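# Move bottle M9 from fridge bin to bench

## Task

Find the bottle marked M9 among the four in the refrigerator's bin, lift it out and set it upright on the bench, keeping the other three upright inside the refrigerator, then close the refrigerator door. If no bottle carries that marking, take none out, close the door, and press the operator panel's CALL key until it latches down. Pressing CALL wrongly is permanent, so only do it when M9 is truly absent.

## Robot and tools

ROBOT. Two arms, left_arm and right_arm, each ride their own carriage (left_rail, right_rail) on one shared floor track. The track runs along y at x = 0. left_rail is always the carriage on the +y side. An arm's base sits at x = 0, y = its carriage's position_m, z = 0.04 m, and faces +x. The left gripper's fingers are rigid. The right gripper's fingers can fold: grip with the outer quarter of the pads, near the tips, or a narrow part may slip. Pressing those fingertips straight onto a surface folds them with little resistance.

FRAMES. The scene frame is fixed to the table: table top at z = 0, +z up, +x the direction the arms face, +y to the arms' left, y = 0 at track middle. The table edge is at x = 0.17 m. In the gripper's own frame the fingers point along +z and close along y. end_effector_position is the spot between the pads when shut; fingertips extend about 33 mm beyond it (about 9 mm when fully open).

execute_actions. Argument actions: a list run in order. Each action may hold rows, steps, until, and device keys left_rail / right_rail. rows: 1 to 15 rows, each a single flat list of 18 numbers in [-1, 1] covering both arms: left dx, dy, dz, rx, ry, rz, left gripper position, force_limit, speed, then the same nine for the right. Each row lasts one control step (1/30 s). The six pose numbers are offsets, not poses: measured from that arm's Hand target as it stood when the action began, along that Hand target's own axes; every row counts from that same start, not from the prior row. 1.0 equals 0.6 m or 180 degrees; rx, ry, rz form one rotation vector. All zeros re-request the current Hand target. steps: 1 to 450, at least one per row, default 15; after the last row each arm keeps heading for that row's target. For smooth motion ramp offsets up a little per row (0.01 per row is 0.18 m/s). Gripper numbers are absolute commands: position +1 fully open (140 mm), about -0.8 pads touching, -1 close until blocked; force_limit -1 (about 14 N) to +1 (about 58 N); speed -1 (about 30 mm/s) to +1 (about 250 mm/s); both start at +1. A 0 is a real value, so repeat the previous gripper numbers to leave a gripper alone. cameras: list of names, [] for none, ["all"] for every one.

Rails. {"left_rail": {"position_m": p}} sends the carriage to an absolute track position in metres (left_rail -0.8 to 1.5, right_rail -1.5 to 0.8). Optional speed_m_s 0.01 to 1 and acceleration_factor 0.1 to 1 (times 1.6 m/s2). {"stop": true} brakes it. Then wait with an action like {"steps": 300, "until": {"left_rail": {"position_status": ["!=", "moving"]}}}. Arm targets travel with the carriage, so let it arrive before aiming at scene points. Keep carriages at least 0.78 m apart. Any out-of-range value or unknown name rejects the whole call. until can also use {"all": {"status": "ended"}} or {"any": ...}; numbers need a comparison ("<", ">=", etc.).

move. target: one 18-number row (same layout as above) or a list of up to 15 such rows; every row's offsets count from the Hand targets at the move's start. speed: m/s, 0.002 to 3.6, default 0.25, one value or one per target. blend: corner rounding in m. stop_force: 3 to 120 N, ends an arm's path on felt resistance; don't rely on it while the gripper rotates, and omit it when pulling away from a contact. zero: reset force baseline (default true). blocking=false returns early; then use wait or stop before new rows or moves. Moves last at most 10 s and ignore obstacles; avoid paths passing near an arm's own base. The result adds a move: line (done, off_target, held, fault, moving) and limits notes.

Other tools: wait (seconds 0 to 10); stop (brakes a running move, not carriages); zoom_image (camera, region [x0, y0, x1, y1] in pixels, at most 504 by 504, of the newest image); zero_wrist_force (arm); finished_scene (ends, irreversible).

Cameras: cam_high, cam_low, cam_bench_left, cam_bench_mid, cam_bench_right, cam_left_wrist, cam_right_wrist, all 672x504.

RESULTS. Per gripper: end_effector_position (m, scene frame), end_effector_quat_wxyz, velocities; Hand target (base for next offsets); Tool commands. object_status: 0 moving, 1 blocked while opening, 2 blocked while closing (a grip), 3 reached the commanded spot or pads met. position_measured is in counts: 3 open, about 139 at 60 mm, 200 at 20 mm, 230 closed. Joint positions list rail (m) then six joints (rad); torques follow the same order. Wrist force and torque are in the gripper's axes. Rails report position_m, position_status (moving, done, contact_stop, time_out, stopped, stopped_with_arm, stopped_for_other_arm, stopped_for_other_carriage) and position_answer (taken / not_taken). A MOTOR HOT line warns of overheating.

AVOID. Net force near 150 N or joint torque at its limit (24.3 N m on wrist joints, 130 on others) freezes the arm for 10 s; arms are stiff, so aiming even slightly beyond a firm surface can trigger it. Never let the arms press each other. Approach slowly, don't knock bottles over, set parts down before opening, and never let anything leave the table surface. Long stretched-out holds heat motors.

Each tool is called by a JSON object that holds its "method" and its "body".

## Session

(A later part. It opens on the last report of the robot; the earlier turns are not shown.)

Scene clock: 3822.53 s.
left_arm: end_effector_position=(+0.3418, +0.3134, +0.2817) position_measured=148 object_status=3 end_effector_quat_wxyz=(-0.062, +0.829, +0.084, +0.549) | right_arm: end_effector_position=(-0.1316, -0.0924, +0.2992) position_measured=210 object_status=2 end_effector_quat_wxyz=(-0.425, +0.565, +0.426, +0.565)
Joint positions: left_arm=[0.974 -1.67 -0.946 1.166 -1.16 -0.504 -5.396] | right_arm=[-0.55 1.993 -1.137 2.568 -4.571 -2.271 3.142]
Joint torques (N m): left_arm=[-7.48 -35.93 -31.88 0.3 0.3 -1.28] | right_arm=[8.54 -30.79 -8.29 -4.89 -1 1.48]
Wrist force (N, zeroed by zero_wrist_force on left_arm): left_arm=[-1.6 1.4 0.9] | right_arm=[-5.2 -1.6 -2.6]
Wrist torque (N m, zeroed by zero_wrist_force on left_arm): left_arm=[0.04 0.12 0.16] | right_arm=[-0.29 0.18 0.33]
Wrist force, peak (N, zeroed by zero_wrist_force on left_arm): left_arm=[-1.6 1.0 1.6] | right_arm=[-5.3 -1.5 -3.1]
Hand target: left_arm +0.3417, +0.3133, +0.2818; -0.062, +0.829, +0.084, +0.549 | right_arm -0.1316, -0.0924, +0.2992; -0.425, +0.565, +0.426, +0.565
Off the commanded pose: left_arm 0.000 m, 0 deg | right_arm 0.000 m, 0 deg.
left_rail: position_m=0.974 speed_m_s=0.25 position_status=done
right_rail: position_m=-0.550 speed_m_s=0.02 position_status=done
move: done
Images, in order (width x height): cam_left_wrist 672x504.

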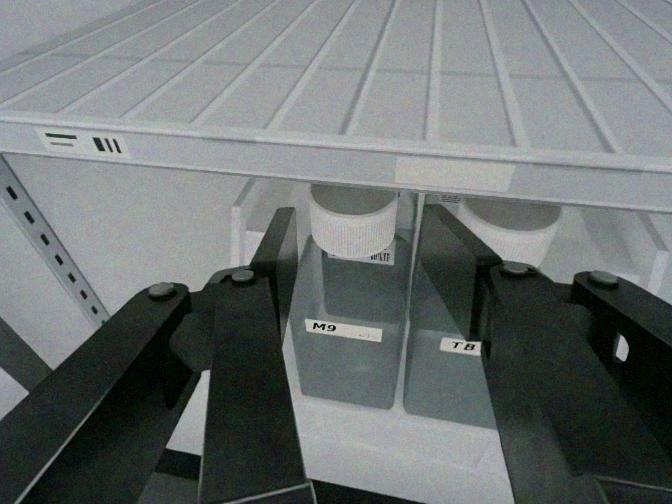

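{"method": "zoom_image", "body": {"camera": "cam_left_wrist", "region": [280, 370, 520, 504]}}

Scaled by 2.100 from the camera's 672x504 image, which has a finer 960x720 frame.

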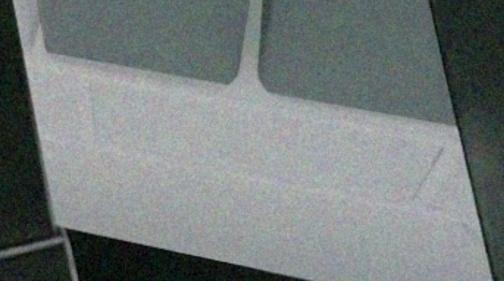

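{"method": "zoom_image", "body": {"camera": "cam_left_wrist", "region": [360, 370, 440, 450]}}

{"method": "zoom_image", "body": {"camera": "cam_left_wrist", "region": [280, 360, 380, 460]}}

Scaled by 6.300 from the camera's 672x504 image, which has a finer 960x720 frame.

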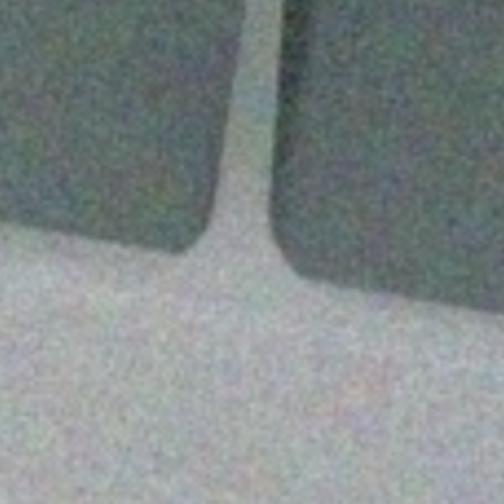

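Scaled by 5.040 from the camera's 672x504 image, which has a finer 960x720 frame.

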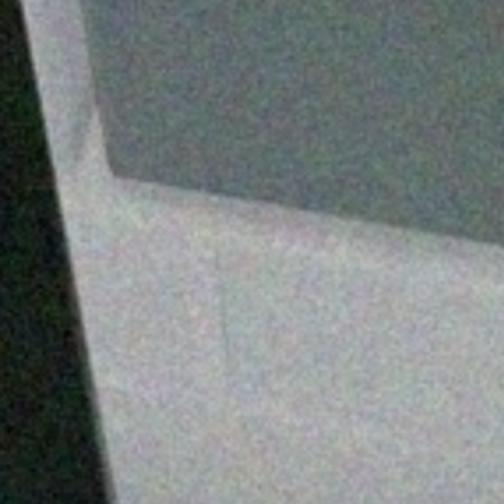

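{"method": "move", "body": {"target": [0, 0, -0.16667, 0, 0, 0, -0.15, -1, -1, 0, 0, 0, 0, 0, 0, -1, 0, -1], "speed": 0.08, "cameras": ["cam_left_wrist"]}}

Scene clock: 3897.50 s.
left_arm: end_effector_position=(+0.2518, +0.2938, +0.3207) position_measured=148 object_status=3 end_effector_quat_wxyz=(-0.062, +0.829, +0.084, +0.549) | right_arm: end_effector_position=(-0.1316, -0.0924, +0.2992) position_measured=210 object_status=2 end_effector_quat_wxyz=(-0.425, +0.565, +0.426, +0.565)
Joint positions: left_arm=[0.974 -1.79 -0.891 0.944 -0.842 -0.581 -5.571] | right_arm=[-0.55 1.993 -1.137 2.568 -4.571 -2.271 3.142]
Joint torques (N m): left_arm=[-7.63 -37.2 -30.92 0.2 -0.05 -1.12] | right_arm=[9 -30.97 -8.05 -4.76 -1.11 1.45]
Wrist force (N, zeroed by zero_wrist_force on left_arm): left_arm=[-1.2 0.8 0.9] | right_arm=[-5.0 -1.5 -2.7]
Wrist torque (N m, zeroed by zero_wrist_force on left_arm): left_arm=[-0.08 0.04 0.14] | right_arm=[-0.26 0.15 0.33]
Wrist force, peak (N, zeroed by zero_wrist_force on left_arm): left_arm=[-1.7 1.1 1.7] | right_arm=[-5.3 -1.7 -2.9]
Hand target: left_arm +0.2517, +0.2937, +0.3207; -0.062, +0.829, +0.084, +0.549 | right_arm -0.1316, -0.0924, +0.2992; -0.425, +0.565, +0.426, +0.565
Off the commanded pose: left_arm 0.000 m, 0 deg | right_arm 0.000 m, 0 deg.
left_rail: position_m=0.974 speed_m_s=0.25 position_status=done
right_rail: position_m=-0.550 speed_m_s=0.02 position_status=done
move: done
Images, in order (width x height): cam_left_wrist 672x504.

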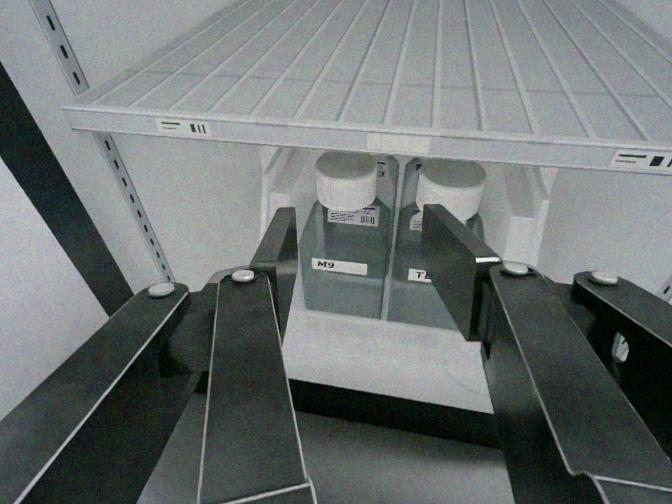

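{"method": "zoom_image", "body": {"camera": "cam_left_wrist", "region": [240, 130, 570, 440]}}

Scaled by 1.527 from the camera's 672x504 image, which has a finer 960x720 frame.

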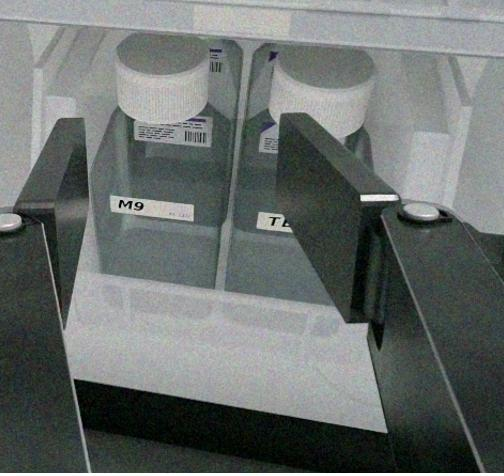

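{"method": "move", "body": {"target": [0, 0, 0, 0, 0, 0.66667, -0.15, -1, -1, 0, 0, 0, 0, 0, 0, -1, 0, -1], "speed": 0.4}}

{"method": "move", "body": {"target": [0, 0, 0, 0, 0, 0.66667, -0.15, -1, -1, 0, 0, 0, 0, 0, 0, -1, 0, -1], "speed": 0.4}}

{"method": "move", "body": {"target": [0, 0, 0, 0, 0, 0.66667, -0.15, -1, -1, 0, 0, 0, 0, 0, 0, -1, 0, -1], "speed": 0.4, "cameras": ["cam_left_wrist"]}}

Scene clock: 3930.30 s.
left_arm: end_effector_position=(+0.2517, +0.2937, +0.3207) position_measured=148 object_status=3 end_effector_quat_wxyz=(+0.507, -0.488, +0.676, -0.220) | right_arm: end_effector_position=(-0.1316, -0.0924, +0.2992) position_measured=210 object_status=2 end_effector_quat_wxyz=(-0.425, +0.565, +0.426, +0.565)
Joint positions: left_arm=[0.974 -1.79 -0.891 0.944 -0.842 -0.581 -3.477] | right_arm=[-0.55 1.993 -1.137 2.568 -4.571 -2.271 3.142]
Joint torques (N m): left_arm=[7.55 -61.89 -12.63 -2.94 -0.02 1.53] | right_arm=[8.75 -30.84 -7.55 -4.65 -0.88 1.4]
Wrist force (N, zeroed by zero_wrist_force on left_arm): left_arm=[-3.4 0.8 0.8] | right_arm=[-5.2 -1.8 -2.9]
Wrist torque (N m, zeroed by zero_wrist_force on left_arm): left_arm=[0.16 0.14 -0.02] | right_arm=[-0.33 0.17 0.34]
Wrist force, peak (N, zeroed by zero_wrist_force on left_arm): left_arm=[-3.4 1.0 1.1] | right_arm=[-5.3 -1.7 -3.0]
Hand target: left_arm +0.2517, +0.2937, +0.3207; +0.507, -0.488, +0.676, -0.220 | right_arm -0.1316, -0.0924, +0.2992; -0.425, +0.565, +0.426, +0.565
Off the commanded pose: left_arm 0.000 m, 0 deg | right_arm 0.000 m, 0 deg.
left_rail: position_m=0.974 speed_m_s=0.25 position_status=done
right_rail: position_m=-0.550 speed_m_s=0.02 position_status=done
move: done

Scene clock: 3933.63 s.
left_arm: end_effector_position=(+0.2517, +0.2937, +0.3207) position_measured=148 object_status=3 end_effector_quat_wxyz=(+0.444, +0.342, +0.760, +0.328) | right_arm: end_effector_position=(-0.1316, -0.0924, +0.2992) position_measured=210 object_status=2 end_effector_quat_wxyz=(-0.425, +0.565, +0.426, +0.565)
Joint positions: left_arm=[0.974 -1.79 -0.891 0.944 -0.842 -0.581 -1.383] | right_arm=[-0.55 1.993 -1.137 2.568 -4.571 -2.271 3.142]
Joint torques (N m): left_arm=[7.39 -62.3 -13.46 -2.69 -0.09 1.9] | right_arm=[8.08 -30.48 -6.94 -4.86 -0.85 1.28]
Wrist force (N, zeroed by zero_wrist_force on left_arm): left_arm=[-4.5 2.0 0.9] | right_arm=[-4.8 -1.6 -2.9]
Wrist torque (N m, zeroed by zero_wrist_force on left_arm): left_arm=[0.08 0.27 0.34] | right_arm=[-0.31 0.09 0.33]
Wrist force, peak (N, zeroed by zero_wrist_force on left_arm): left_arm=[-5.0 2.0 0.8] | right_arm=[-5.3 -1.6 -2.9]
Hand target: left_arm +0.2517, +0.2937, +0.3207; +0.444, +0.342, +0.760, +0.328 | right_arm -0.1316, -0.0924, +0.2992; -0.425, +0.565, +0.426, +0.565
Off the commanded pose: left_arm 0.000 m, 0 deg | right_arm 0.000 m, 0 deg.
left_rail: position_m=0.974 speed_m_s=0.25 position_status=done
right_rail: position_m=-0.550 speed_m_s=0.02 position_status=done
move: done

Scene clock: 3936.97 s.
left_arm: end_effector_position=(+0.2517, +0.2937, +0.3207) position_measured=148 object_status=3 end_effector_quat_wxyz=(-0.062, +0.829, +0.084, +0.549) | right_arm: end_effector_position=(-0.1316, -0.0924, +0.2992) position_measured=210 object_status=2 end_effector_quat_wxyz=(-0.425, +0.565, +0.426, +0.565)
Joint positions: left_arm=[0.974 -1.79 -0.891 0.944 -0.842 -0.581 0.712] | right_arm=[-0.55 1.993 -1.137 2.568 -4.571 -2.271 3.142]
Joint torques (N m): left_arm=[7.12 -63.06 -14.6 -2.53 -0.18 1.89] | right_arm=[9.71 -30.77 -6.01 -4.87 -0.89 1.2]
Wrist force (N, zeroed by zero_wrist_force on left_arm): left_arm=[-1.5 0.7 1.1] | right_arm=[-4.8 -1.9 -2.9]
Wrist torque (N m, zeroed by zero_wrist_force on left_arm): left_arm=[-0.09 0.10 -0.01] | right_arm=[-0.36 0.10 0.34]
Wrist force, peak (N, zeroed by zero_wrist_force on left_arm): left_arm=[-4.5 2.3 0.7] | right_arm=[-5.4 -1.4 -2.9]
Hand target: left_arm +0.2517, +0.2937, +0.3207; -0.062, +0.829, +0.084, +0.549 | right_arm -0.1316, -0.0924, +0.2992; -0.425, +0.565, +0.426, +0.565
Off the commanded pose: left_arm 0.000 m, 0 deg | right_arm 0.000 m, 0 deg.
left_rail: position_m=0.974 speed_m_s=0.25 position_status=done
right_rail: position_m=-0.550 speed_m_s=0.02 position_status=done
move: done
Images, in order (width x height): cam_left_wrist 672x504.

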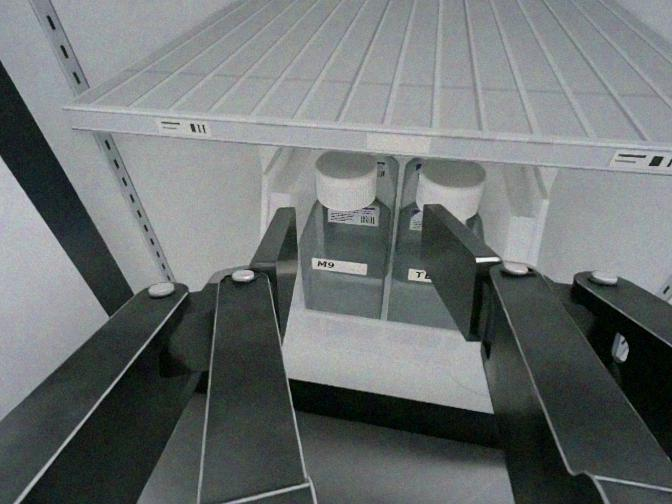

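{"method": "move", "body": {"target": [-0.01068, -0.0001, 0.0714, -0.00119, 0.0163, -0.00326, -0.15, -1, -1, 0, 0, 0, 0, 0, 0, -1, 0, -1], "speed": 0.06, "cameras": ["cam_left_wrist"]}}

Scene clock: 3951.73 s.
left_arm: end_effector_position=(+0.2878, +0.3017, +0.2982) position_measured=148 object_status=3 end_effector_quat_wxyz=(-0.060, +0.815, +0.086, +0.570) | right_arm: end_effector_position=(-0.1316, -0.0924, +0.2992) position_measured=210 object_status=2 end_effector_quat_wxyz=(-0.425, +0.565, +0.426, +0.565)
Joint positions: left_arm=[0.974 -1.751 -0.9 1.05 -0.913 -0.518 0.693] | right_arm=[-0.55 1.993 -1.137 2.568 -4.571 -2.271 3.142]
Joint torques (N m): left_arm=[7.56 -62.45 -13.7 -2.86 3.14 -1.06] | right_arm=[8.27 -29.62 -5.29 -4.76 -0.77 1.27]
Wrist force (N, zeroed by zero_wrist_force on left_arm): left_arm=[-1.4 1.2 1.5] | right_arm=[-4.9 -1.6 -2.9]
Wrist torque (N m, zeroed by zero_wrist_force on left_arm): left_arm=[0.02 0.08 0.16] | right_arm=[-0.30 0.13 0.33]
Wrist force, peak (N, zeroed by zero_wrist_force on left_arm): left_arm=[-1.6 1.2 2.2] | right_arm=[-5.2 -1.6 -3.1]
Hand target: left_arm +0.2878, +0.3017, +0.2981; -0.060, +0.815, +0.086, +0.570 | right_arm -0.1316, -0.0924, +0.2992; -0.425, +0.565, +0.426, +0.565
Off the commanded pose: left_arm 0.000 m, 0 deg | right_arm 0.000 m, 0 deg.
left_rail: position_m=0.974 speed_m_s=0.25 position_status=done
right_rail: position_m=-0.550 speed_m_s=0.02 position_status=done
move: done
Images, in order (width x height): cam_left_wrist 672x504.

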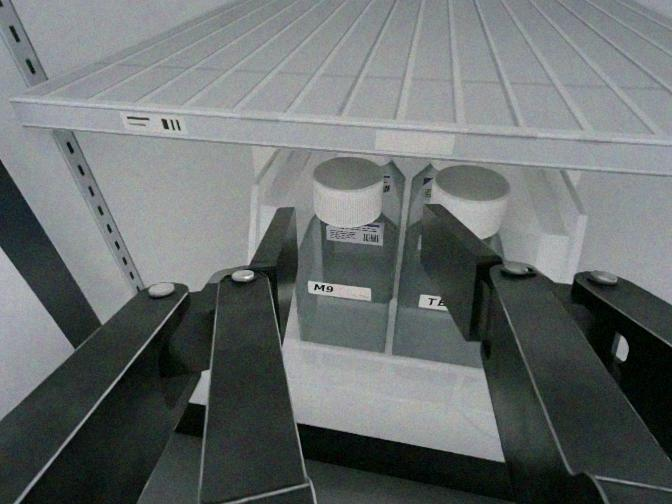

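{"method": "zoom_image", "body": {"camera": "cam_left_wrist", "region": [270, 140, 430, 260]}}

{"method": "zoom_image", "body": {"camera": "cam_left_wrist", "region": [270, 320, 510, 500]}}

Scaled by 3.150 from the camera's 672x504 image, which has a finer 960x720 frame.

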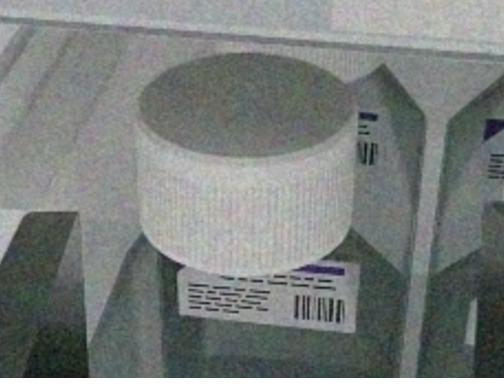

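Scaled by 2.100 from the camera's 672x504 image, which has a finer 960x720 frame.

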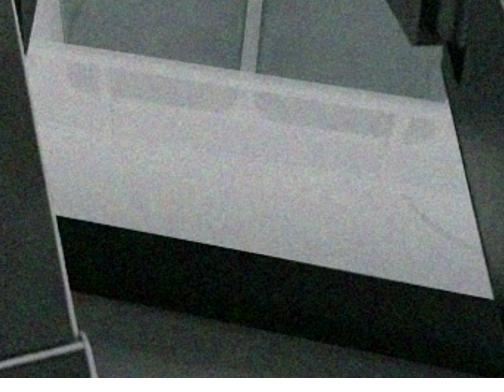

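{"method": "move", "body": {"target": [-0.00333, -0.00083, 0.14167, 0, 0, 0, -0.15, -1, -1, 0, 0, 0, 0, 0, 0, -1, 0, -1], "speed": 0.05, "stop_force": 6, "cameras": ["cam_left_wrist"]}}

Scene clock: 4017.00 s.
left_arm: end_effector_position=(+0.3652, +0.3188, +0.2672) position_measured=148 object_status=3 end_effector_quat_wxyz=(-0.060, +0.815, +0.086, +0.570) | right_arm: end_effector_position=(-0.1316, -0.0924, +0.2992) position_measured=210 object_status=2 end_effector_quat_wxyz=(-0.425, +0.565, +0.426, +0.565)
Joint positions: left_arm=[0.974 -1.647 -0.934 1.217 -1.194 -0.448 0.861] | right_arm=[-0.55 1.993 -1.137 2.568 -4.571 -2.271 3.142]
Joint torques (N m): left_arm=[7.76 -61.45 -13.13 -3.18 3.39 1.64] | right_arm=[9.16 -30.54 -4.08 -4.66 -0.61 1.15]
Wrist force (N, zeroed by zero_wrist_force on left_arm): left_arm=[-1.6 1.0 1.5] | right_arm=[-4.9 -1.9 -2.6]
Wrist torque (N m, zeroed by zero_wrist_force on left_arm): left_arm=[-0.04 0.08 -0.01] | right_arm=[-0.36 0.12 0.34]
Wrist force, peak (N, zeroed by zero_wrist_force on left_arm): left_arm=[-1.5 1.1 1.9] | right_arm=[-5.3 -1.8 -3.1]
Hand target: left_arm +0.3652, +0.3188, +0.2672; -0.060, +0.815, +0.086, +0.570 | right_arm -0.1316, -0.0924, +0.2992; -0.425, +0.565, +0.426, +0.565
Off the commanded pose: left_arm 0.000 m, 0 deg | right_arm 0.000 m, 0 deg.
left_rail: position_m=0.974 speed_m_s=0.25 position_status=done
right_rail: position_m=-0.550 speed_m_s=0.02 position_status=done
move: done
Images, in order (width x height): cam_left_wrist 672x504.

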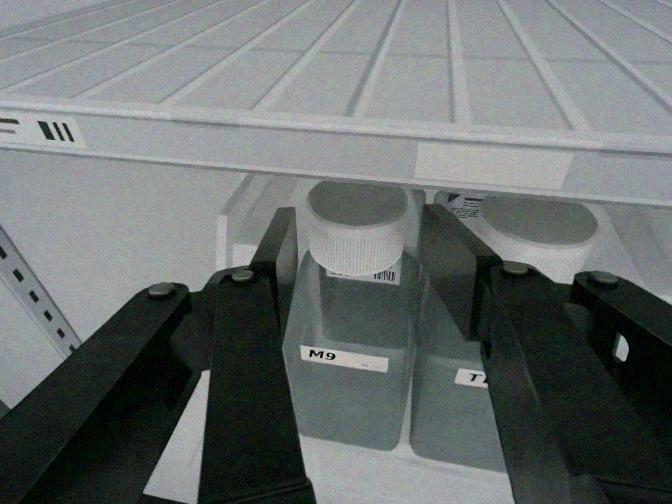

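{"method": "move", "body": {"target": [0, 0.00117, 0.06, 0, 0, 0, -0.15, -1, -1, 0, 0, 0, 0, 0, 0, -1, 0, -1], "speed": 0.03, "stop_force": 5, "cameras": ["cam_left_wrist"]}}

Scene clock: 4025.17 s.
left_arm: end_effector_position=(+0.3984, +0.3251, +0.2549) position_measured=148 object_status=3 end_effector_quat_wxyz=(-0.060, +0.815, +0.086, +0.570) | right_arm: end_effector_position=(-0.1316, -0.0924, +0.2992) position_measured=210 object_status=2 end_effector_quat_wxyz=(-0.425, +0.565, +0.426, +0.565)
Joint positions: left_arm=[0.974 -1.6 -0.935 1.27 -1.328 -0.421 0.951] | right_arm=[-0.55 1.993 -1.137 2.568 -4.571 -2.271 3.142]
Joint torques (N m): left_arm=[7 -37.87 -13.47 -3.42 3.48 1.71] | right_arm=[8.53 -30.54 -3.7 -4.75 -0.38 0.97]
Wrist force (N, zeroed by zero_wrist_force on left_arm): left_arm=[-1.4 1.0 1.0] | right_arm=[-4.9 -1.7 -2.8]
Wrist torque (N m, zeroed by zero_wrist_force on left_arm): left_arm=[-0.03 0.07 0.00] | right_arm=[-0.31 0.12 0.33]
Wrist force, peak (N, zeroed by zero_wrist_force on left_arm): left_arm=[-1.3 1.1 2.0] | right_arm=[-5.4 -1.6 -2.9]
Hand target: left_arm +0.3984, +0.3251, +0.2549; -0.060, +0.815, +0.086, +0.570 | right_arm -0.1316, -0.0924, +0.2992; -0.425, +0.565, +0.426, +0.565
Off the commanded pose: left_arm 0.000 m, 0 deg | right_arm 0.000 m, 0 deg.
left_rail: position_m=0.974 speed_m_s=0.25 position_status=done
right_rail: position_m=-0.550 speed_m_s=0.02 position_status=done
move: done
Images, in order (width x height): cam_left_wrist 672x504.

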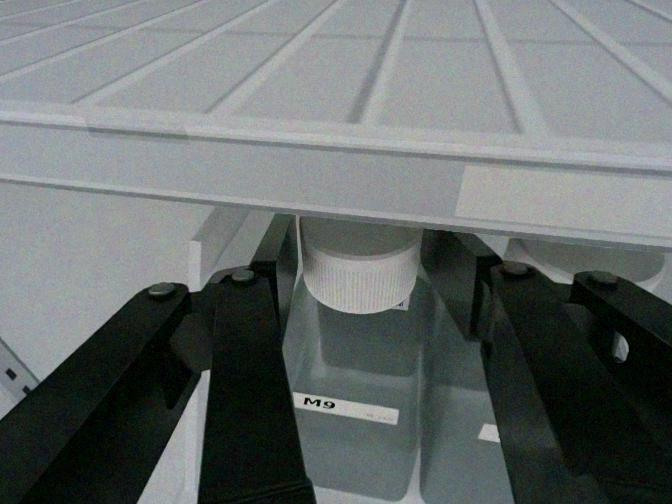

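{"method": "execute_actions", "body": {"actions": [{"rows": [[0,0,0,0,0,0,-1,0.5,-1, 0,0,0,0,0,0,-1,0,-1]], "steps": 60}], "cameras": ["cam_left_wrist"]}}

Scene clock: 4030.67 s.
left_arm: end_effector_position=(+0.3984, +0.3251, +0.2549) position_measured=161 object_status=2 end_effector_quat_wxyz=(-0.060, +0.815, +0.086, +0.570) | right_arm: end_effector_position=(-0.1316, -0.0924, +0.2992) position_measured=210 object_status=2 end_effector_quat_wxyz=(-0.425, +0.565, +0.426, +0.565)
Joint positions: left_arm=[0.974 -1.6 -0.935 1.27 -1.328 -0.421 0.951] | right_arm=[-0.55 1.993 -1.137 2.568 -4.571 -2.271 3.142]
Joint torques (N m): left_arm=[5.66 -37.92 -17.09 -3.37 1.72 1.59] | right_arm=[8.54 -30.37 -3.41 -4.74 -0.46 1.19]
Wrist force (N, zeroed by zero_wrist_force on left_arm): left_arm=[1.9 -0.6 -1.0] | right_arm=[-5.2 -1.2 -2.7]
Wrist torque (N m, zeroed by zero_wrist_force on left_arm): left_arm=[0.02 -0.06 0.03] | right_arm=[-0.29 0.09 0.34]
Wrist force, peak (N, zeroed by zero_wrist_force on left_arm): left_arm=[-1.6 1.2 1.6] | right_arm=[-5.5 -1.7 -2.6]
Hand target: left_arm +0.3984, +0.3251, +0.2549; -0.060, +0.815, +0.086, +0.570 | right_arm -0.1316, -0.0924, +0.2992; -0.425, +0.565, +0.426, +0.565
Off the commanded pose: left_arm 0.000 m, 0 deg | right_arm 0.000 m, 0 deg.
left_rail: position_m=0.974 speed_m_s=0.25 position_status=done
right_rail: position_m=-0.550 speed_m_s=0.02 position_status=done
Images, in order (width x height): cam_left_wrist 672x504.

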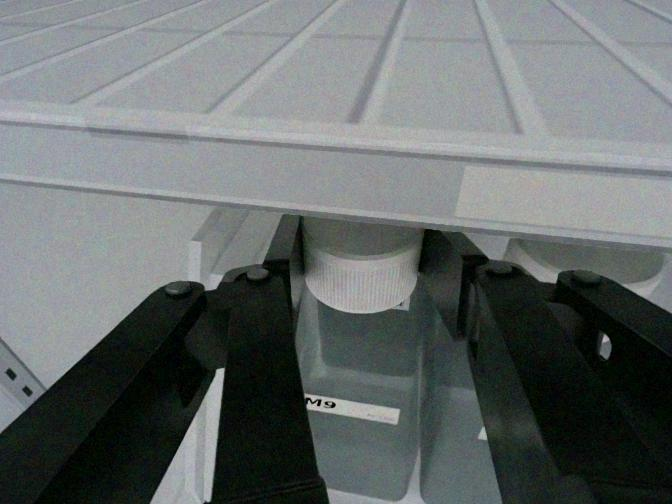

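{"method": "zero_wrist_force", "body": {"arm": "left_arm"}}

{"method": "move", "body": {"target": [0.00783, 0, -0.00285, 0, 0, 0, -1, 0.5, -1, 0, 0, 0, 0, 0, 0, -1, 0, -1], "speed": 0.01, "stop_force": 15}}

Wrist force sensor zeroed.

Scene clock: 4064.50 s.
left_arm: end_effector_position=(+0.3984, +0.3251, +0.2599) position_measured=161 object_status=2 end_effector_quat_wxyz=(-0.060, +0.815, +0.086, +0.570) | right_arm: end_effector_position=(-0.1316, -0.0924, +0.2992) position_measured=210 object_status=2 end_effector_quat_wxyz=(-0.425, +0.565, +0.426, +0.565)
Joint positions: left_arm=[0.974 -1.6 -0.939 1.263 -1.317 -0.421 0.951] | right_arm=[-0.55 1.993 -1.137 2.568 -4.571 -2.271 3.142]
Joint torques (N m): left_arm=[-0.72 -63.55 -31.91 -0.42 3.91 -0.74] | right_arm=[9.02 -29.86 -1.57 -4.87 -0.28 1.05]
Wrist force (N, zeroed by zero_wrist_force on left_arm): left_arm=[-6.9 1.8 3.4] | right_arm=[-4.5 -1.6 -3.0]
Wrist torque (N m, zeroed by zero_wrist_force on left_arm): left_arm=[-0.01 0.11 -0.03] | right_arm=[-0.30 0.15 0.34]
Wrist force, peak (N, zeroed by zero_wrist_force on left_arm): left_arm=[-7.3 1.7 3.9] | right_arm=[-5.6 -1.6 -2.9]
Hand target: left_arm +0.3984, +0.3251, +0.2599; -0.060, +0.815, +0.086, +0.570 | right_arm -0.1316, -0.0924, +0.2992; -0.425, +0.565, +0.426, +0.565
Off the commanded pose: left_arm 0.000 m, 0 deg | right_arm 0.000 m, 0 deg.
left_rail: position_m=0.974 speed_m_s=0.25 position_status=done
right_rail: position_m=-0.550 speed_m_s=0.02 position_status=done
move: done

{"method": "move", "body": {"target": [[-0.01285, -0.0071, -0.03088, -0.00395, 0.05433, -0.01086, -1, 0.5, -1, 0, 0, 0, 0, 0, 0, -1, 0, -1], [-0.02913, -0.0149, -0.06398, -0.0079, 0.10867, -0.02171, -1, 0.5, -1, 0, 0, 0, 0, 0, 0, -1, 0, -1]], "speed": 0.03, "blend": [0.004, 0], "cameras": ["cam_left_wrist"]}}

Scene clock: 4081.03 s.
left_arm: end_effector_position=(+0.3554, +0.3251, +0.2566) position_measured=161 object_status=2 end_effector_quat_wxyz=(-0.044, +0.703, +0.095, +0.703) | right_arm: end_effector_position=(-0.1316, -0.0924, +0.2992) position_measured=210 object_status=2 end_effector_quat_wxyz=(-0.425, +0.565, +0.426, +0.565)
Joint positions: left_arm=[0.974 -1.688 -0.706 1.017 -0.334 -0.315 -0.049] | right_arm=[-0.55 1.993 -1.137 2.568 -4.571 -2.271 3.142]
Joint torques (N m): left_arm=[-7.56 -42.99 -30.02 2.91 -1.47 -1.26] | right_arm=[8.74 -31.33 -0.04 -4.51 -0.13 1.19]
Wrist force (N, zeroed by zero_wrist_force on left_arm): left_arm=[-7.6 1.6 3.3] | right_arm=[-4.5 -1.7 -2.7]
Wrist torque (N m, zeroed by zero_wrist_force on left_arm): left_arm=[0.02 -0.03 0.18] | right_arm=[-0.32 0.13 0.34]
Wrist force, peak (N, zeroed by zero_wrist_force on left_arm): left_arm=[-7.9 1.7 3.2] | right_arm=[-4.9 -1.8 -2.9]
Hand target: left_arm +0.3554, +0.3251, +0.2566; -0.044, +0.703, +0.095, +0.703 | right_arm -0.1316, -0.0924, +0.2992; -0.425, +0.565, +0.426, +0.565
Off the commanded pose: left_arm 0.000 m, 0 deg | right_arm 0.000 m, 0 deg.
left_rail: position_m=0.974 speed_m_s=0.25 position_status=done
right_rail: position_m=-0.550 speed_m_s=0.02 position_status=done
move: done
Images, in order (width x height): cam_left_wrist 672x504.

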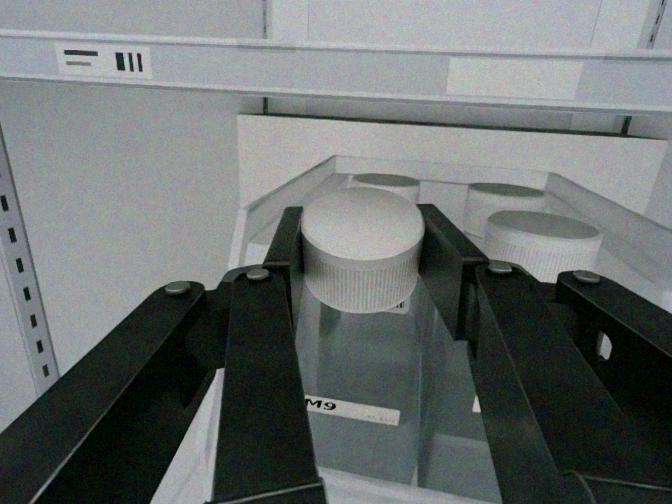

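{"method": "move", "body": {"target": [-0.00705, -0.00765, -0.03575, -0.00395, 0.05433, -0.01086, -1, 0.5, -1, 0, 0, 0, 0, 0, 0, -1, 0, -1], "speed": 0.03, "stop_force": 15, "cameras": ["cam_left_wrist"]}}

Scene clock: 4099.77 s.
left_arm: end_effector_position=(+0.3335, +0.3251, +0.2522) position_measured=161 object_status=2 end_effector_quat_wxyz=(-0.036, +0.639, +0.099, +0.762) | right_arm: end_effector_position=(-0.1316, -0.0924, +0.2992) position_measured=210 object_status=2 end_effector_quat_wxyz=(-0.425, +0.565, +0.426, +0.565)
Joint positions: left_arm=[0.974 -1.713 -0.517 0.834 0.142 -0.379 -0.535] | right_arm=[-0.55 1.993 -1.137 2.568 -4.571 -2.271 3.142]
Joint torques (N m): left_arm=[-8.04 -45.79 -27.74 4.33 -3.19 -1.29] | right_arm=[8.26 -31.19 1.03 -4.45 -0.02 1.17]
Wrist force (N, zeroed by zero_wrist_force on left_arm): left_arm=[-7.7 1.8 3.6] | right_arm=[-4.3 -1.7 -2.8]
Wrist torque (N m, zeroed by zero_wrist_force on left_arm): left_arm=[0.11 -0.08 0.18] | right_arm=[-0.31 0.10 0.33]
Wrist force, peak (N, zeroed by zero_wrist_force on left_arm): left_arm=[-8.0 2.0 3.5] | right_arm=[-4.9 -1.7 -3.0]
Hand target: left_arm +0.3335, +0.3251, +0.2522; -0.036, +0.639, +0.099, +0.762 | right_arm -0.1316, -0.0924, +0.2992; -0.425, +0.565, +0.426, +0.565
Off the commanded pose: left_arm 0.000 m, 0 deg | right_arm 0.000 m, 0 deg.
left_rail: position_m=0.974 speed_m_s=0.25 position_status=done
right_rail: position_m=-0.550 speed_m_s=0.02 position_status=done
move: done
Images, in order (width x height): cam_left_wrist 672x504.

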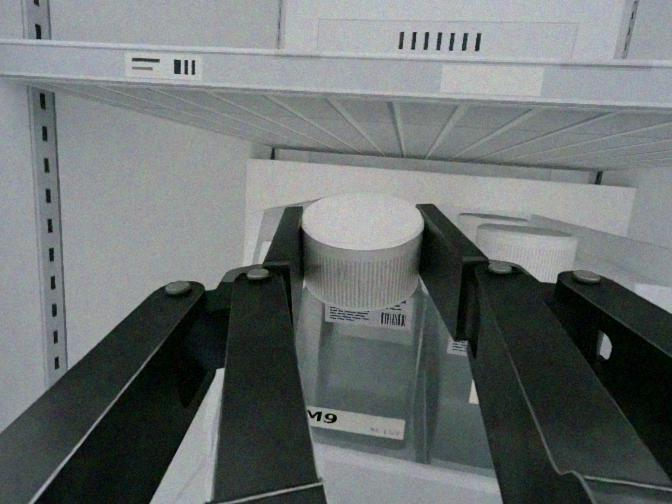

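{"method": "execute_actions", "body": {"actions": [{"rows": [[0,0,0,0,0,0,-0.98,1,-1, 0,0,0,0,0,0,-1,0,-1]], "steps": 30}], "cameras": ["cam_left_wrist"]}}

Scene clock: 4129.57 s.
left_arm: end_effector_position=(+0.3335, +0.3251, +0.2522) position_measured=162 object_status=2 end_effector_quat_wxyz=(-0.036, +0.639, +0.099, +0.762) | right_arm: end_effector_position=(-0.1316, -0.0924, +0.2992) position_measured=210 object_status=2 end_effector_quat_wxyz=(-0.425, +0.565, +0.426, +0.565)
Joint positions: left_arm=[0.974 -1.713 -0.517 0.834 0.142 -0.379 -0.535] | right_arm=[-0.55 1.993 -1.137 2.568 -4.571 -2.271 3.142]
Joint torques (N m): left_arm=[-8.11 -45.66 -27.44 4.42 -3.16 -1.26] | right_arm=[9.43 -31.29 0.32 -4.63 -0.02 1.04]
Wrist force (N, zeroed by zero_wrist_force on left_arm): left_arm=[-8.0 1.8 3.4] | right_arm=[-4.4 -1.6 -2.8]
Wrist torque (N m, zeroed by zero_wrist_force on left_arm): left_arm=[0.12 -0.01 0.18] | right_arm=[-0.30 0.12 0.34]
Wrist force, peak (N, zeroed by zero_wrist_force on left_arm): left_arm=[-8.0 1.9 3.6] | right_arm=[-4.8 -1.8 -3.1]
Hand target: left_arm +0.3335, +0.3251, +0.2522; -0.036, +0.639, +0.099, +0.762 | right_arm -0.1316, -0.0924, +0.2992; -0.425, +0.565, +0.426, +0.565
Off the commanded pose: left_arm 0.000 m, 0 deg | right_arm 0.000 m, 0 deg.
left_rail: position_m=0.974 speed_m_s=0.25 position_status=done
right_rail: position_m=-0.550 speed_m_s=0.02 position_status=done
Images, in order (width x height): cam_left_wrist 672x504.

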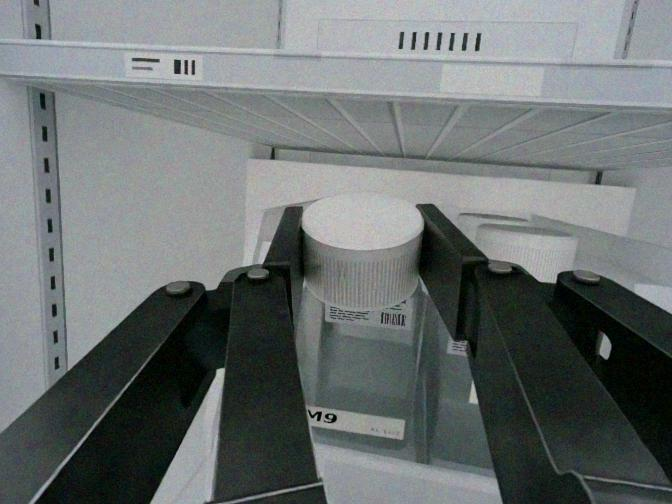

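{"method": "zoom_image", "body": {"camera": "cam_left_wrist", "region": [280, 280, 500, 500]}}

Scaled by 2.291 from the camera's 672x504 image, which has a finer 960x720 frame.

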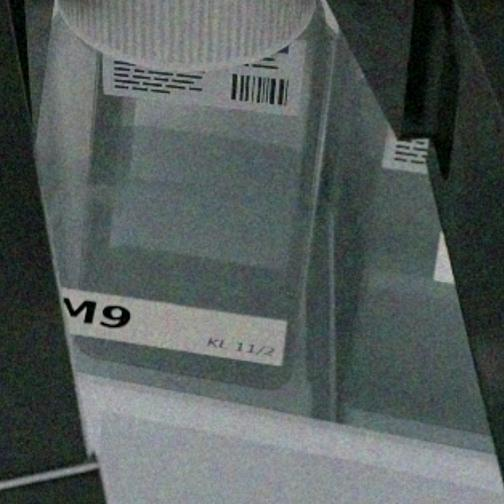

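{"method": "execute_actions", "body": {"actions": [], "cameras": ["cam_right_wrist", "cam_left_wrist"]}}

{"method": "zoom_image", "body": {"camera": "cam_right_wrist", "region": [480, 80, 672, 300]}}

Scene clock: 4189.80 s.
left_arm: end_effector_position=(+0.3335, +0.3251, +0.2522) position_measured=162 object_status=2 end_effector_quat_wxyz=(-0.036, +0.639, +0.099, +0.762) | right_arm: end_effector_position=(-0.1316, -0.0924, +0.2992) position_measured=210 object_status=2 end_effector_quat_wxyz=(-0.425, +0.565, +0.426, +0.565)
Joint positions: left_arm=[0.974 -1.713 -0.517 0.834 0.142 -0.379 -0.535] | right_arm=[-0.55 1.993 -1.137 2.568 -4.571 -2.271 3.142]
Joint velocities: within noise
Joint torques (N m): left_arm=[-7.9 -46.06 -27.83 4.39 -3.29 -1.33] | right_arm=[8.76 -29.9 0.92 -4.41 0.14 1.14]
Wrist force (N, zeroed by zero_wrist_force on left_arm): left_arm=[-7.5 2.0 3.2] | right_arm=[-4.5 -1.4 -2.7]
Wrist torque (N m, zeroed by zero_wrist_force on left_arm): left_arm=[0.16 -0.11 0.19] | right_arm=[-0.26 0.14 0.33]
Wrist force, peak (N, zeroed by zero_wrist_force on left_arm): left_arm=[-8.1 2.0 3.4] | right_arm=[-4.8 -2.3 -2.9]
Hand target: left_arm +0.3335, +0.3251, +0.2522; -0.036, +0.639, +0.099, +0.762 | right_arm -0.1316, -0.0924, +0.2992; -0.425, +0.565, +0.426, +0.565
Tool commands: left_gripper/position=-0.98 left_gripper/force_limit=+1.0 left_gripper/speed=-1.0 right_gripper/position=-1.0 right_gripper/force_limit=+0.0 right_gripper/speed=-1.0
Off the commanded pose: left_arm 0.000 m, 0 deg | right_arm 0.000 m, 0 deg.
left_rail: position_m=0.974 speed_m_s=0.25 position_status=done
right_rail: position_m=-0.550 speed_m_s=0.02 position_status=done
Images, in order (width x height): cam_left_wrist 672x504, cam_right_wrist 672x504.

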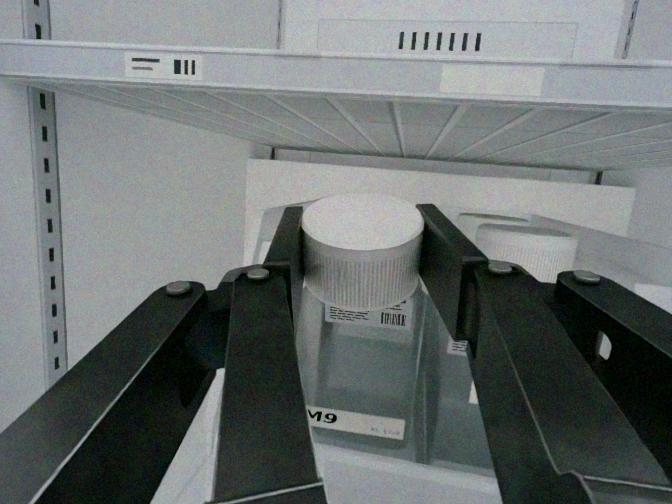

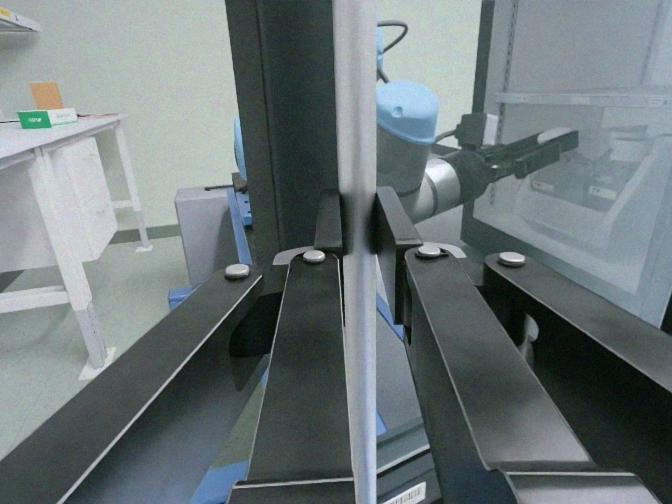

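Scaled by 2.291 from the camera's 672x504 image, which has a finer 960x720 frame.

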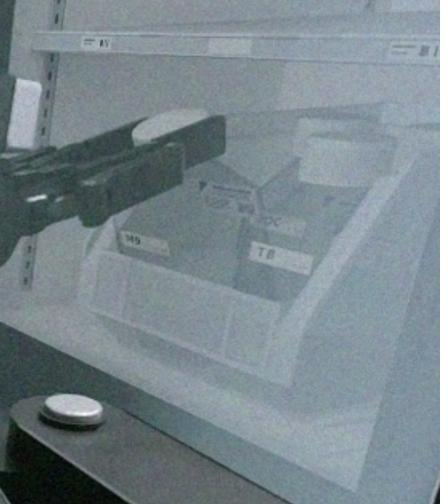

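{"method": "move", "body": {"target": [-0.00588, -0.00393, -0.01763, -0.00198, 0.02717, -0.00543, -0.98, 1, -1, 0, 0, 0, 0, 0, 0, -1, 0, -1], "speed": 0.03, "stop_force": 15, "cameras": ["cam_left_wrist", "cam_right_wrist"]}}

Scene clock: 4211.83 s.
left_arm: end_effector_position=(+0.3235, +0.3251, +0.2467) position_measured=162 object_status=2 end_effector_quat_wxyz=(-0.032, +0.605, +0.100, +0.789) | right_arm: end_effector_position=(-0.1316, -0.0924, +0.2992) position_measured=210 object_status=2 end_effector_quat_wxyz=(-0.425, +0.565, +0.426, +0.565)
Joint positions: left_arm=[0.974 -1.72 -0.428 0.763 0.301 -0.429 -0.714] | right_arm=[-0.55 1.993 -1.137 2.568 -4.571 -2.271 3.142]
Joint torques (N m): left_arm=[-9.5 -45.73 -26.81 4.36 -3.56 -1.28] | right_arm=[9.78 -31.89 1.64 -4.55 0.72 1.09]
Wrist force (N, zeroed by zero_wrist_force on left_arm): left_arm=[-6.3 2.8 6.5] | right_arm=[-4.4 -1.6 -3.3]
Wrist torque (N m, zeroed by zero_wrist_force on left_arm): left_arm=[0.06 0.16 0.17] | right_arm=[-0.27 0.05 0.34]
Wrist force, peak (N, zeroed by zero_wrist_force on left_arm): left_arm=[-6.7 2.9 6.6] | right_arm=[-5.0 -1.8 -2.9]
Hand target: left_arm +0.3235, +0.3251, +0.2467; -0.032, +0.605, +0.100, +0.789 | right_arm -0.1316, -0.0924, +0.2992; -0.425, +0.565, +0.426, +0.565
Off the commanded pose: left_arm 0.000 m, 0 deg | right_arm 0.000 m, 0 deg.
left_rail: position_m=0.974 speed_m_s=0.25 position_status=done
right_rail: position_m=-0.550 speed_m_s=0.02 position_status=done
move: done
Images, in order (width x height): cam_left_wrist 672x504, cam_right_wrist 672x504.

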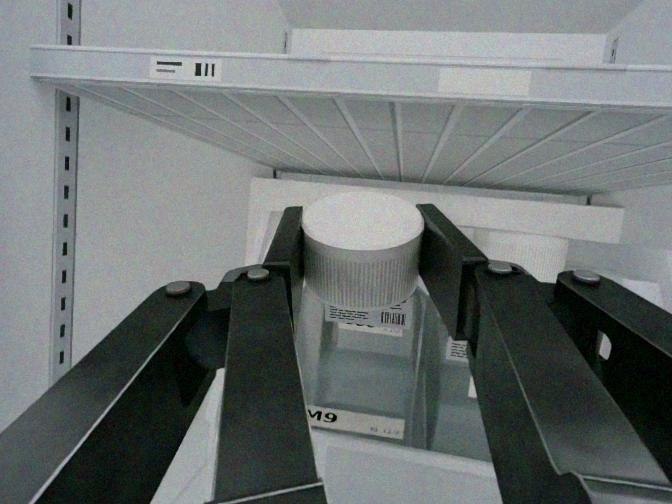

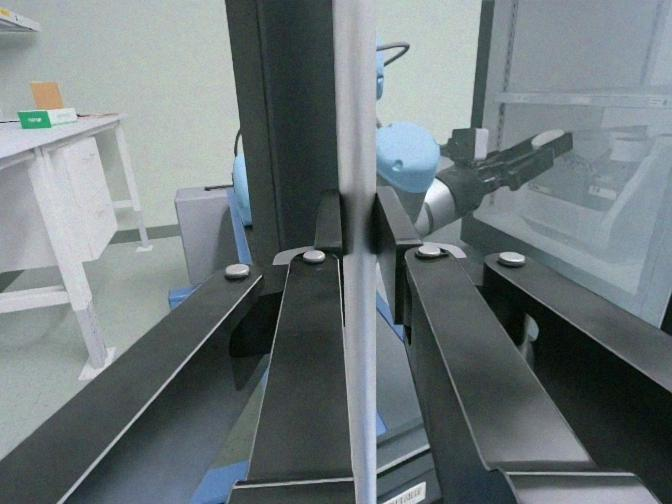

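{"method": "move", "body": {"target": [0.00515, -0.0038, -0.02088, -0.00277, 0.03803, -0.0076, -0.98, 1, -1, 0, 0, 0, 0, 0, 0, -1, 0, -1], "speed": 0.02, "stop_force": 12, "cameras": ["cam_left_wrist", "cam_right_wrist"]}}

Scene clock: 4275.93 s.
left_arm: end_effector_position=(+0.3104, +0.3250, +0.2464) position_measured=162 object_status=2 end_effector_quat_wxyz=(-0.026, +0.556, +0.102, +0.824) | right_arm: end_effector_position=(-0.1316, -0.0924, +0.2992) position_measured=210 object_status=2 end_effector_quat_wxyz=(-0.425, +0.565, +0.426, +0.565)
Joint positions: left_arm=[0.974 -1.722 -0.322 0.674 0.476 -0.512 -0.91] | right_arm=[-0.55 1.993 -1.137 2.568 -4.571 -2.271 3.142]
Joint torques (N m): left_arm=[4.82 -47.42 -26.47 5.09 -4.17 -1.24] | right_arm=[9.05 -31.69 0.25 -4.29 0.68 0.97]
Wrist force (N, zeroed by zero_wrist_force on left_arm): left_arm=[-8.3 2.8 7.4] | right_arm=[-4.5 -1.9 -3.1]
Wrist torque (N m, zeroed by zero_wrist_force on left_arm): left_arm=[0.11 0.27 0.18] | right_arm=[-0.34 0.07 0.33]
Wrist force, peak (N, zeroed by zero_wrist_force on left_arm): left_arm=[-8.3 3.4 7.8] | right_arm=[-5.1 -1.9 -3.3]
Hand target: left_arm +0.3104, +0.3250, +0.2464; -0.026, +0.556, +0.102, +0.824 | right_arm -0.1316, -0.0924, +0.2992; -0.425, +0.565, +0.426, +0.565
Off the commanded pose: left_arm 0.000 m, 0 deg | right_arm 0.000 m, 0 deg.
left_rail: position_m=0.974 speed_m_s=0.25 position_status=done
right_rail: position_m=-0.550 speed_m_s=0.02 position_status=done
move: done
Images, in order (width x height): cam_left_wrist 672x504, cam_right_wrist 672x504.

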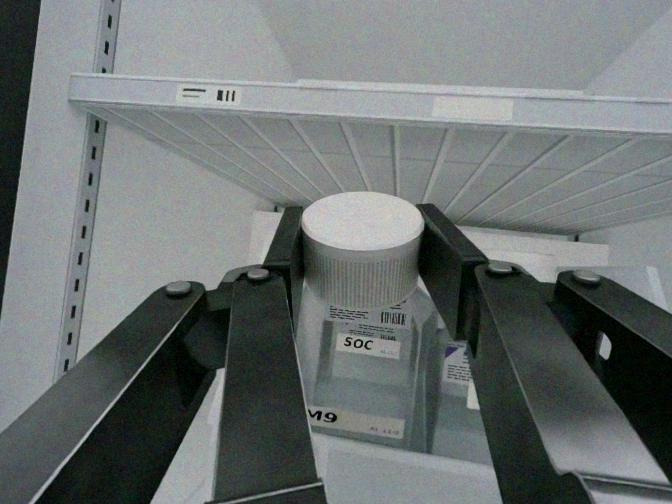

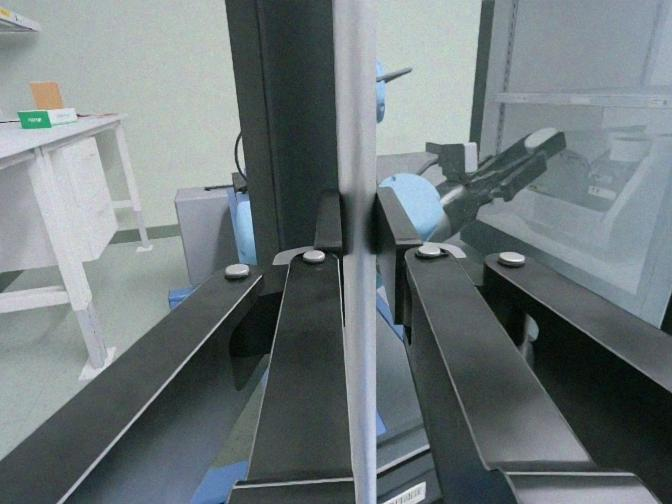

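{"method": "move", "body": {"target": [0.03352, 0.00188, -0.0028, 0, 0, 0, -0.98, 1, -1, 0, 0, 0, 0, 0, 0, -1, 0, -1], "speed": 0.02, "stop_force": 10, "cameras": ["cam_left_wrist"]}}

Scene clock: 4288.00 s.
left_arm: end_effector_position=(+0.3014, +0.3250, +0.2645) position_measured=162 object_status=2 end_effector_quat_wxyz=(-0.026, +0.556, +0.102, +0.824) | right_arm: end_effector_position=(-0.1316, -0.0924, +0.2992) position_measured=210 object_status=2 end_effector_quat_wxyz=(-0.425, +0.565, +0.426, +0.565)
Joint positions: left_arm=[0.974 -1.735 -0.351 0.683 0.48 -0.52 -0.891] | right_arm=[-0.55 1.993 -1.137 2.568 -4.571 -2.271 3.142]
Joint torques (N m): left_arm=[-7.72 -73.29 -9.42 5.4 -4.2 1.64] | right_arm=[8.51 -31.59 0.34 -4.25 0.83 1.14]
Wrist force (N, zeroed by zero_wrist_force on left_arm): left_arm=[-8.3 2.1 3.6] | right_arm=[-4.6 -1.0 -2.5]
Wrist torque (N m, zeroed by zero_wrist_force on left_arm): left_arm=[0.20 -0.03 0.08] | right_arm=[-0.28 0.12 0.33]
Wrist force, peak (N, zeroed by zero_wrist_force on left_arm): left_arm=[-8.6 3.2 7.6] | right_arm=[-5.1 -1.8 -3.2]
Hand target: left_arm +0.3014, +0.3250, +0.2645; -0.026, +0.556, +0.102, +0.824 | right_arm -0.1316, -0.0924, +0.2992; -0.425, +0.565, +0.426, +0.565
Off the commanded pose: left_arm 0.000 m, 0 deg | right_arm 0.000 m, 0 deg.
left_rail: position_m=0.974 speed_m_s=0.25 position_status=done
right_rail: position_m=-0.550 speed_m_s=0.02 position_status=done
move: done
Images, in order (width x height): cam_left_wrist 672x504.

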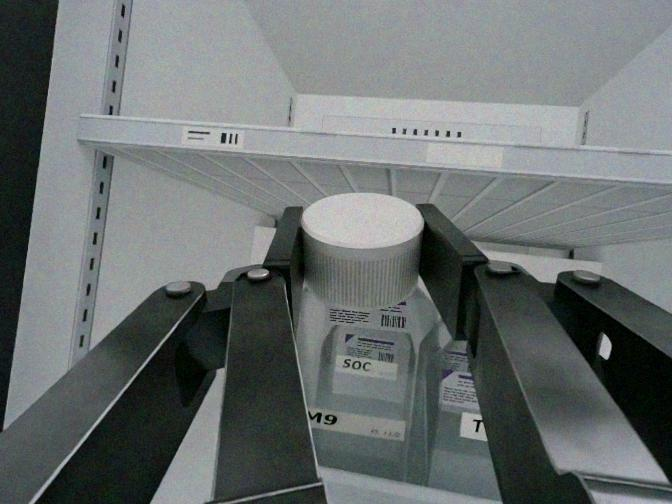

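{"method": "move", "body": {"target": [[0.03248, 0.00083, -0.00762, 0, 0, 0, -0.98, 1, -1, 0, 0, 0, 0, 0, 0, -1, 0, -1], [0.05112, 0.0001, -0.018, 0, 0, 0, -0.98, 1, -1, 0, 0, 0, 0, 0, 0, -1, 0, -1]], "speed": 0.02, "blend": [0.004, 0], "stop_force": 10, "cameras": ["cam_left_wrist", "cam_right_wrist"]}}

Scene clock: 4308.60 s.
left_arm: end_effector_position=(+0.2799, +0.3250, +0.2888) position_measured=162 object_status=2 end_effector_quat_wxyz=(-0.026, +0.556, +0.102, +0.824) | right_arm: end_effector_position=(-0.1316, -0.0924, +0.2992) position_measured=210 object_status=2 end_effector_quat_wxyz=(-0.425, +0.565, +0.426, +0.565)
Joint positions: left_arm=[0.974 -1.765 -0.392 0.695 0.472 -0.542 -0.848] | right_arm=[-0.55 1.993 -1.137 2.568 -4.571 -2.271 3.142]
Joint torques (N m): left_arm=[-9.69 -72.32 -9.63 2 -4 1.7] | right_arm=[8.57 -32.6 -1.03 -4.26 0.97 1.19]
Wrist force (N, zeroed by zero_wrist_force on left_arm): left_arm=[-8.2 2.8 6.4] | right_arm=[-4.7 -1.6 -2.8]
Wrist torque (N m, zeroed by zero_wrist_force on left_arm): left_arm=[0.16 0.31 0.00] | right_arm=[-0.29 0.11 0.33]
Wrist force, peak (N, zeroed by zero_wrist_force on left_arm): left_arm=[-8.5 2.8 6.7] | right_arm=[-5.1 -1.7 -3.0]
Hand target: left_arm +0.2799, +0.3250, +0.2888; -0.026, +0.556, +0.102, +0.824 | right_arm -0.1316, -0.0924, +0.2992; -0.425, +0.565, +0.426, +0.565
Off the commanded pose: left_arm 0.000 m, 0 deg | right_arm 0.000 m, 0 deg.
left_rail: position_m=0.974 speed_m_s=0.25 position_status=done
right_rail: position_m=-0.550 speed_m_s=0.02 position_status=done
move: done
Images, in order (width x height): cam_left_wrist 672x504, cam_right_wrist 672x504.

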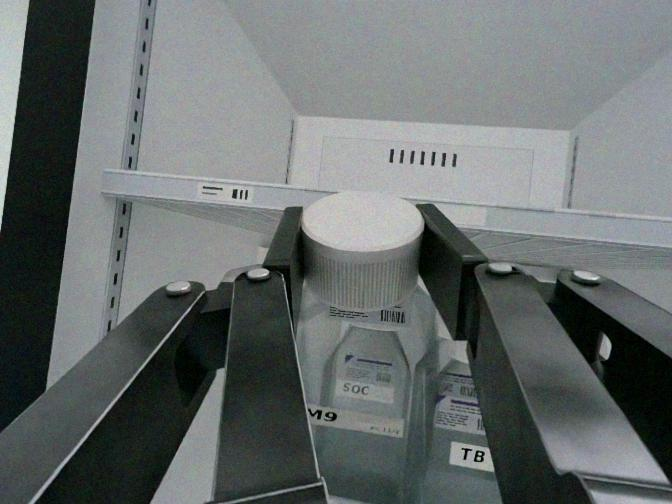

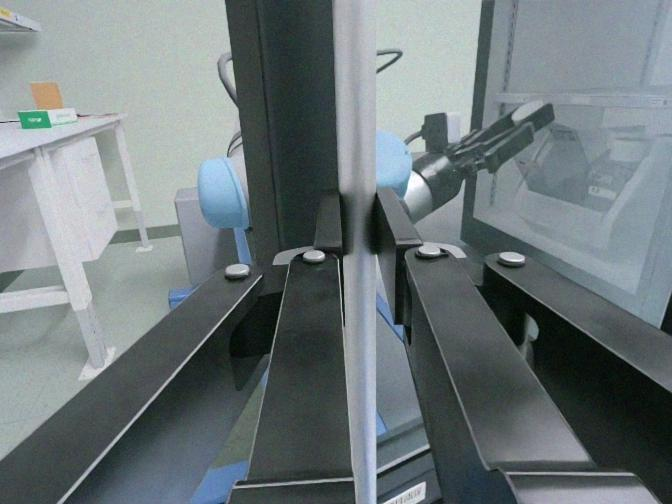

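{"method": "zoom_image", "body": {"camera": "cam_right_wrist", "region": [440, 80, 672, 290]}}

{"method": "zoom_image", "body": {"camera": "cam_left_wrist", "region": [280, 290, 520, 504]}}

Scaled by 2.172 from the camera's 672x504 image, which has a finer 960x720 frame.

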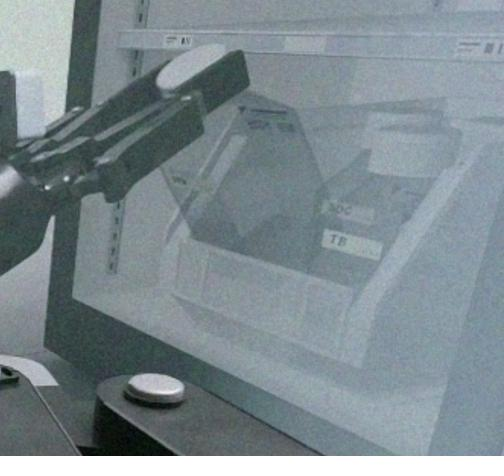

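Scaled by 2.100 from the camera's 672x504 image, which has a finer 960x720 frame.

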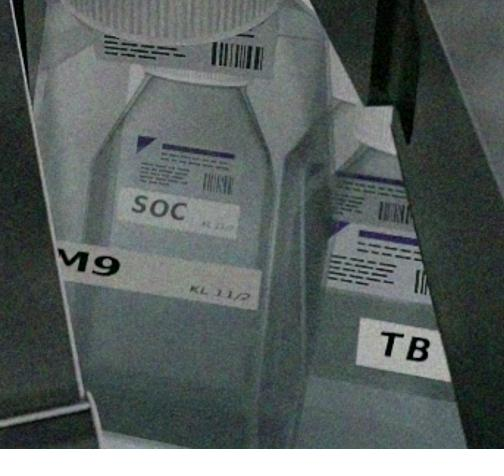

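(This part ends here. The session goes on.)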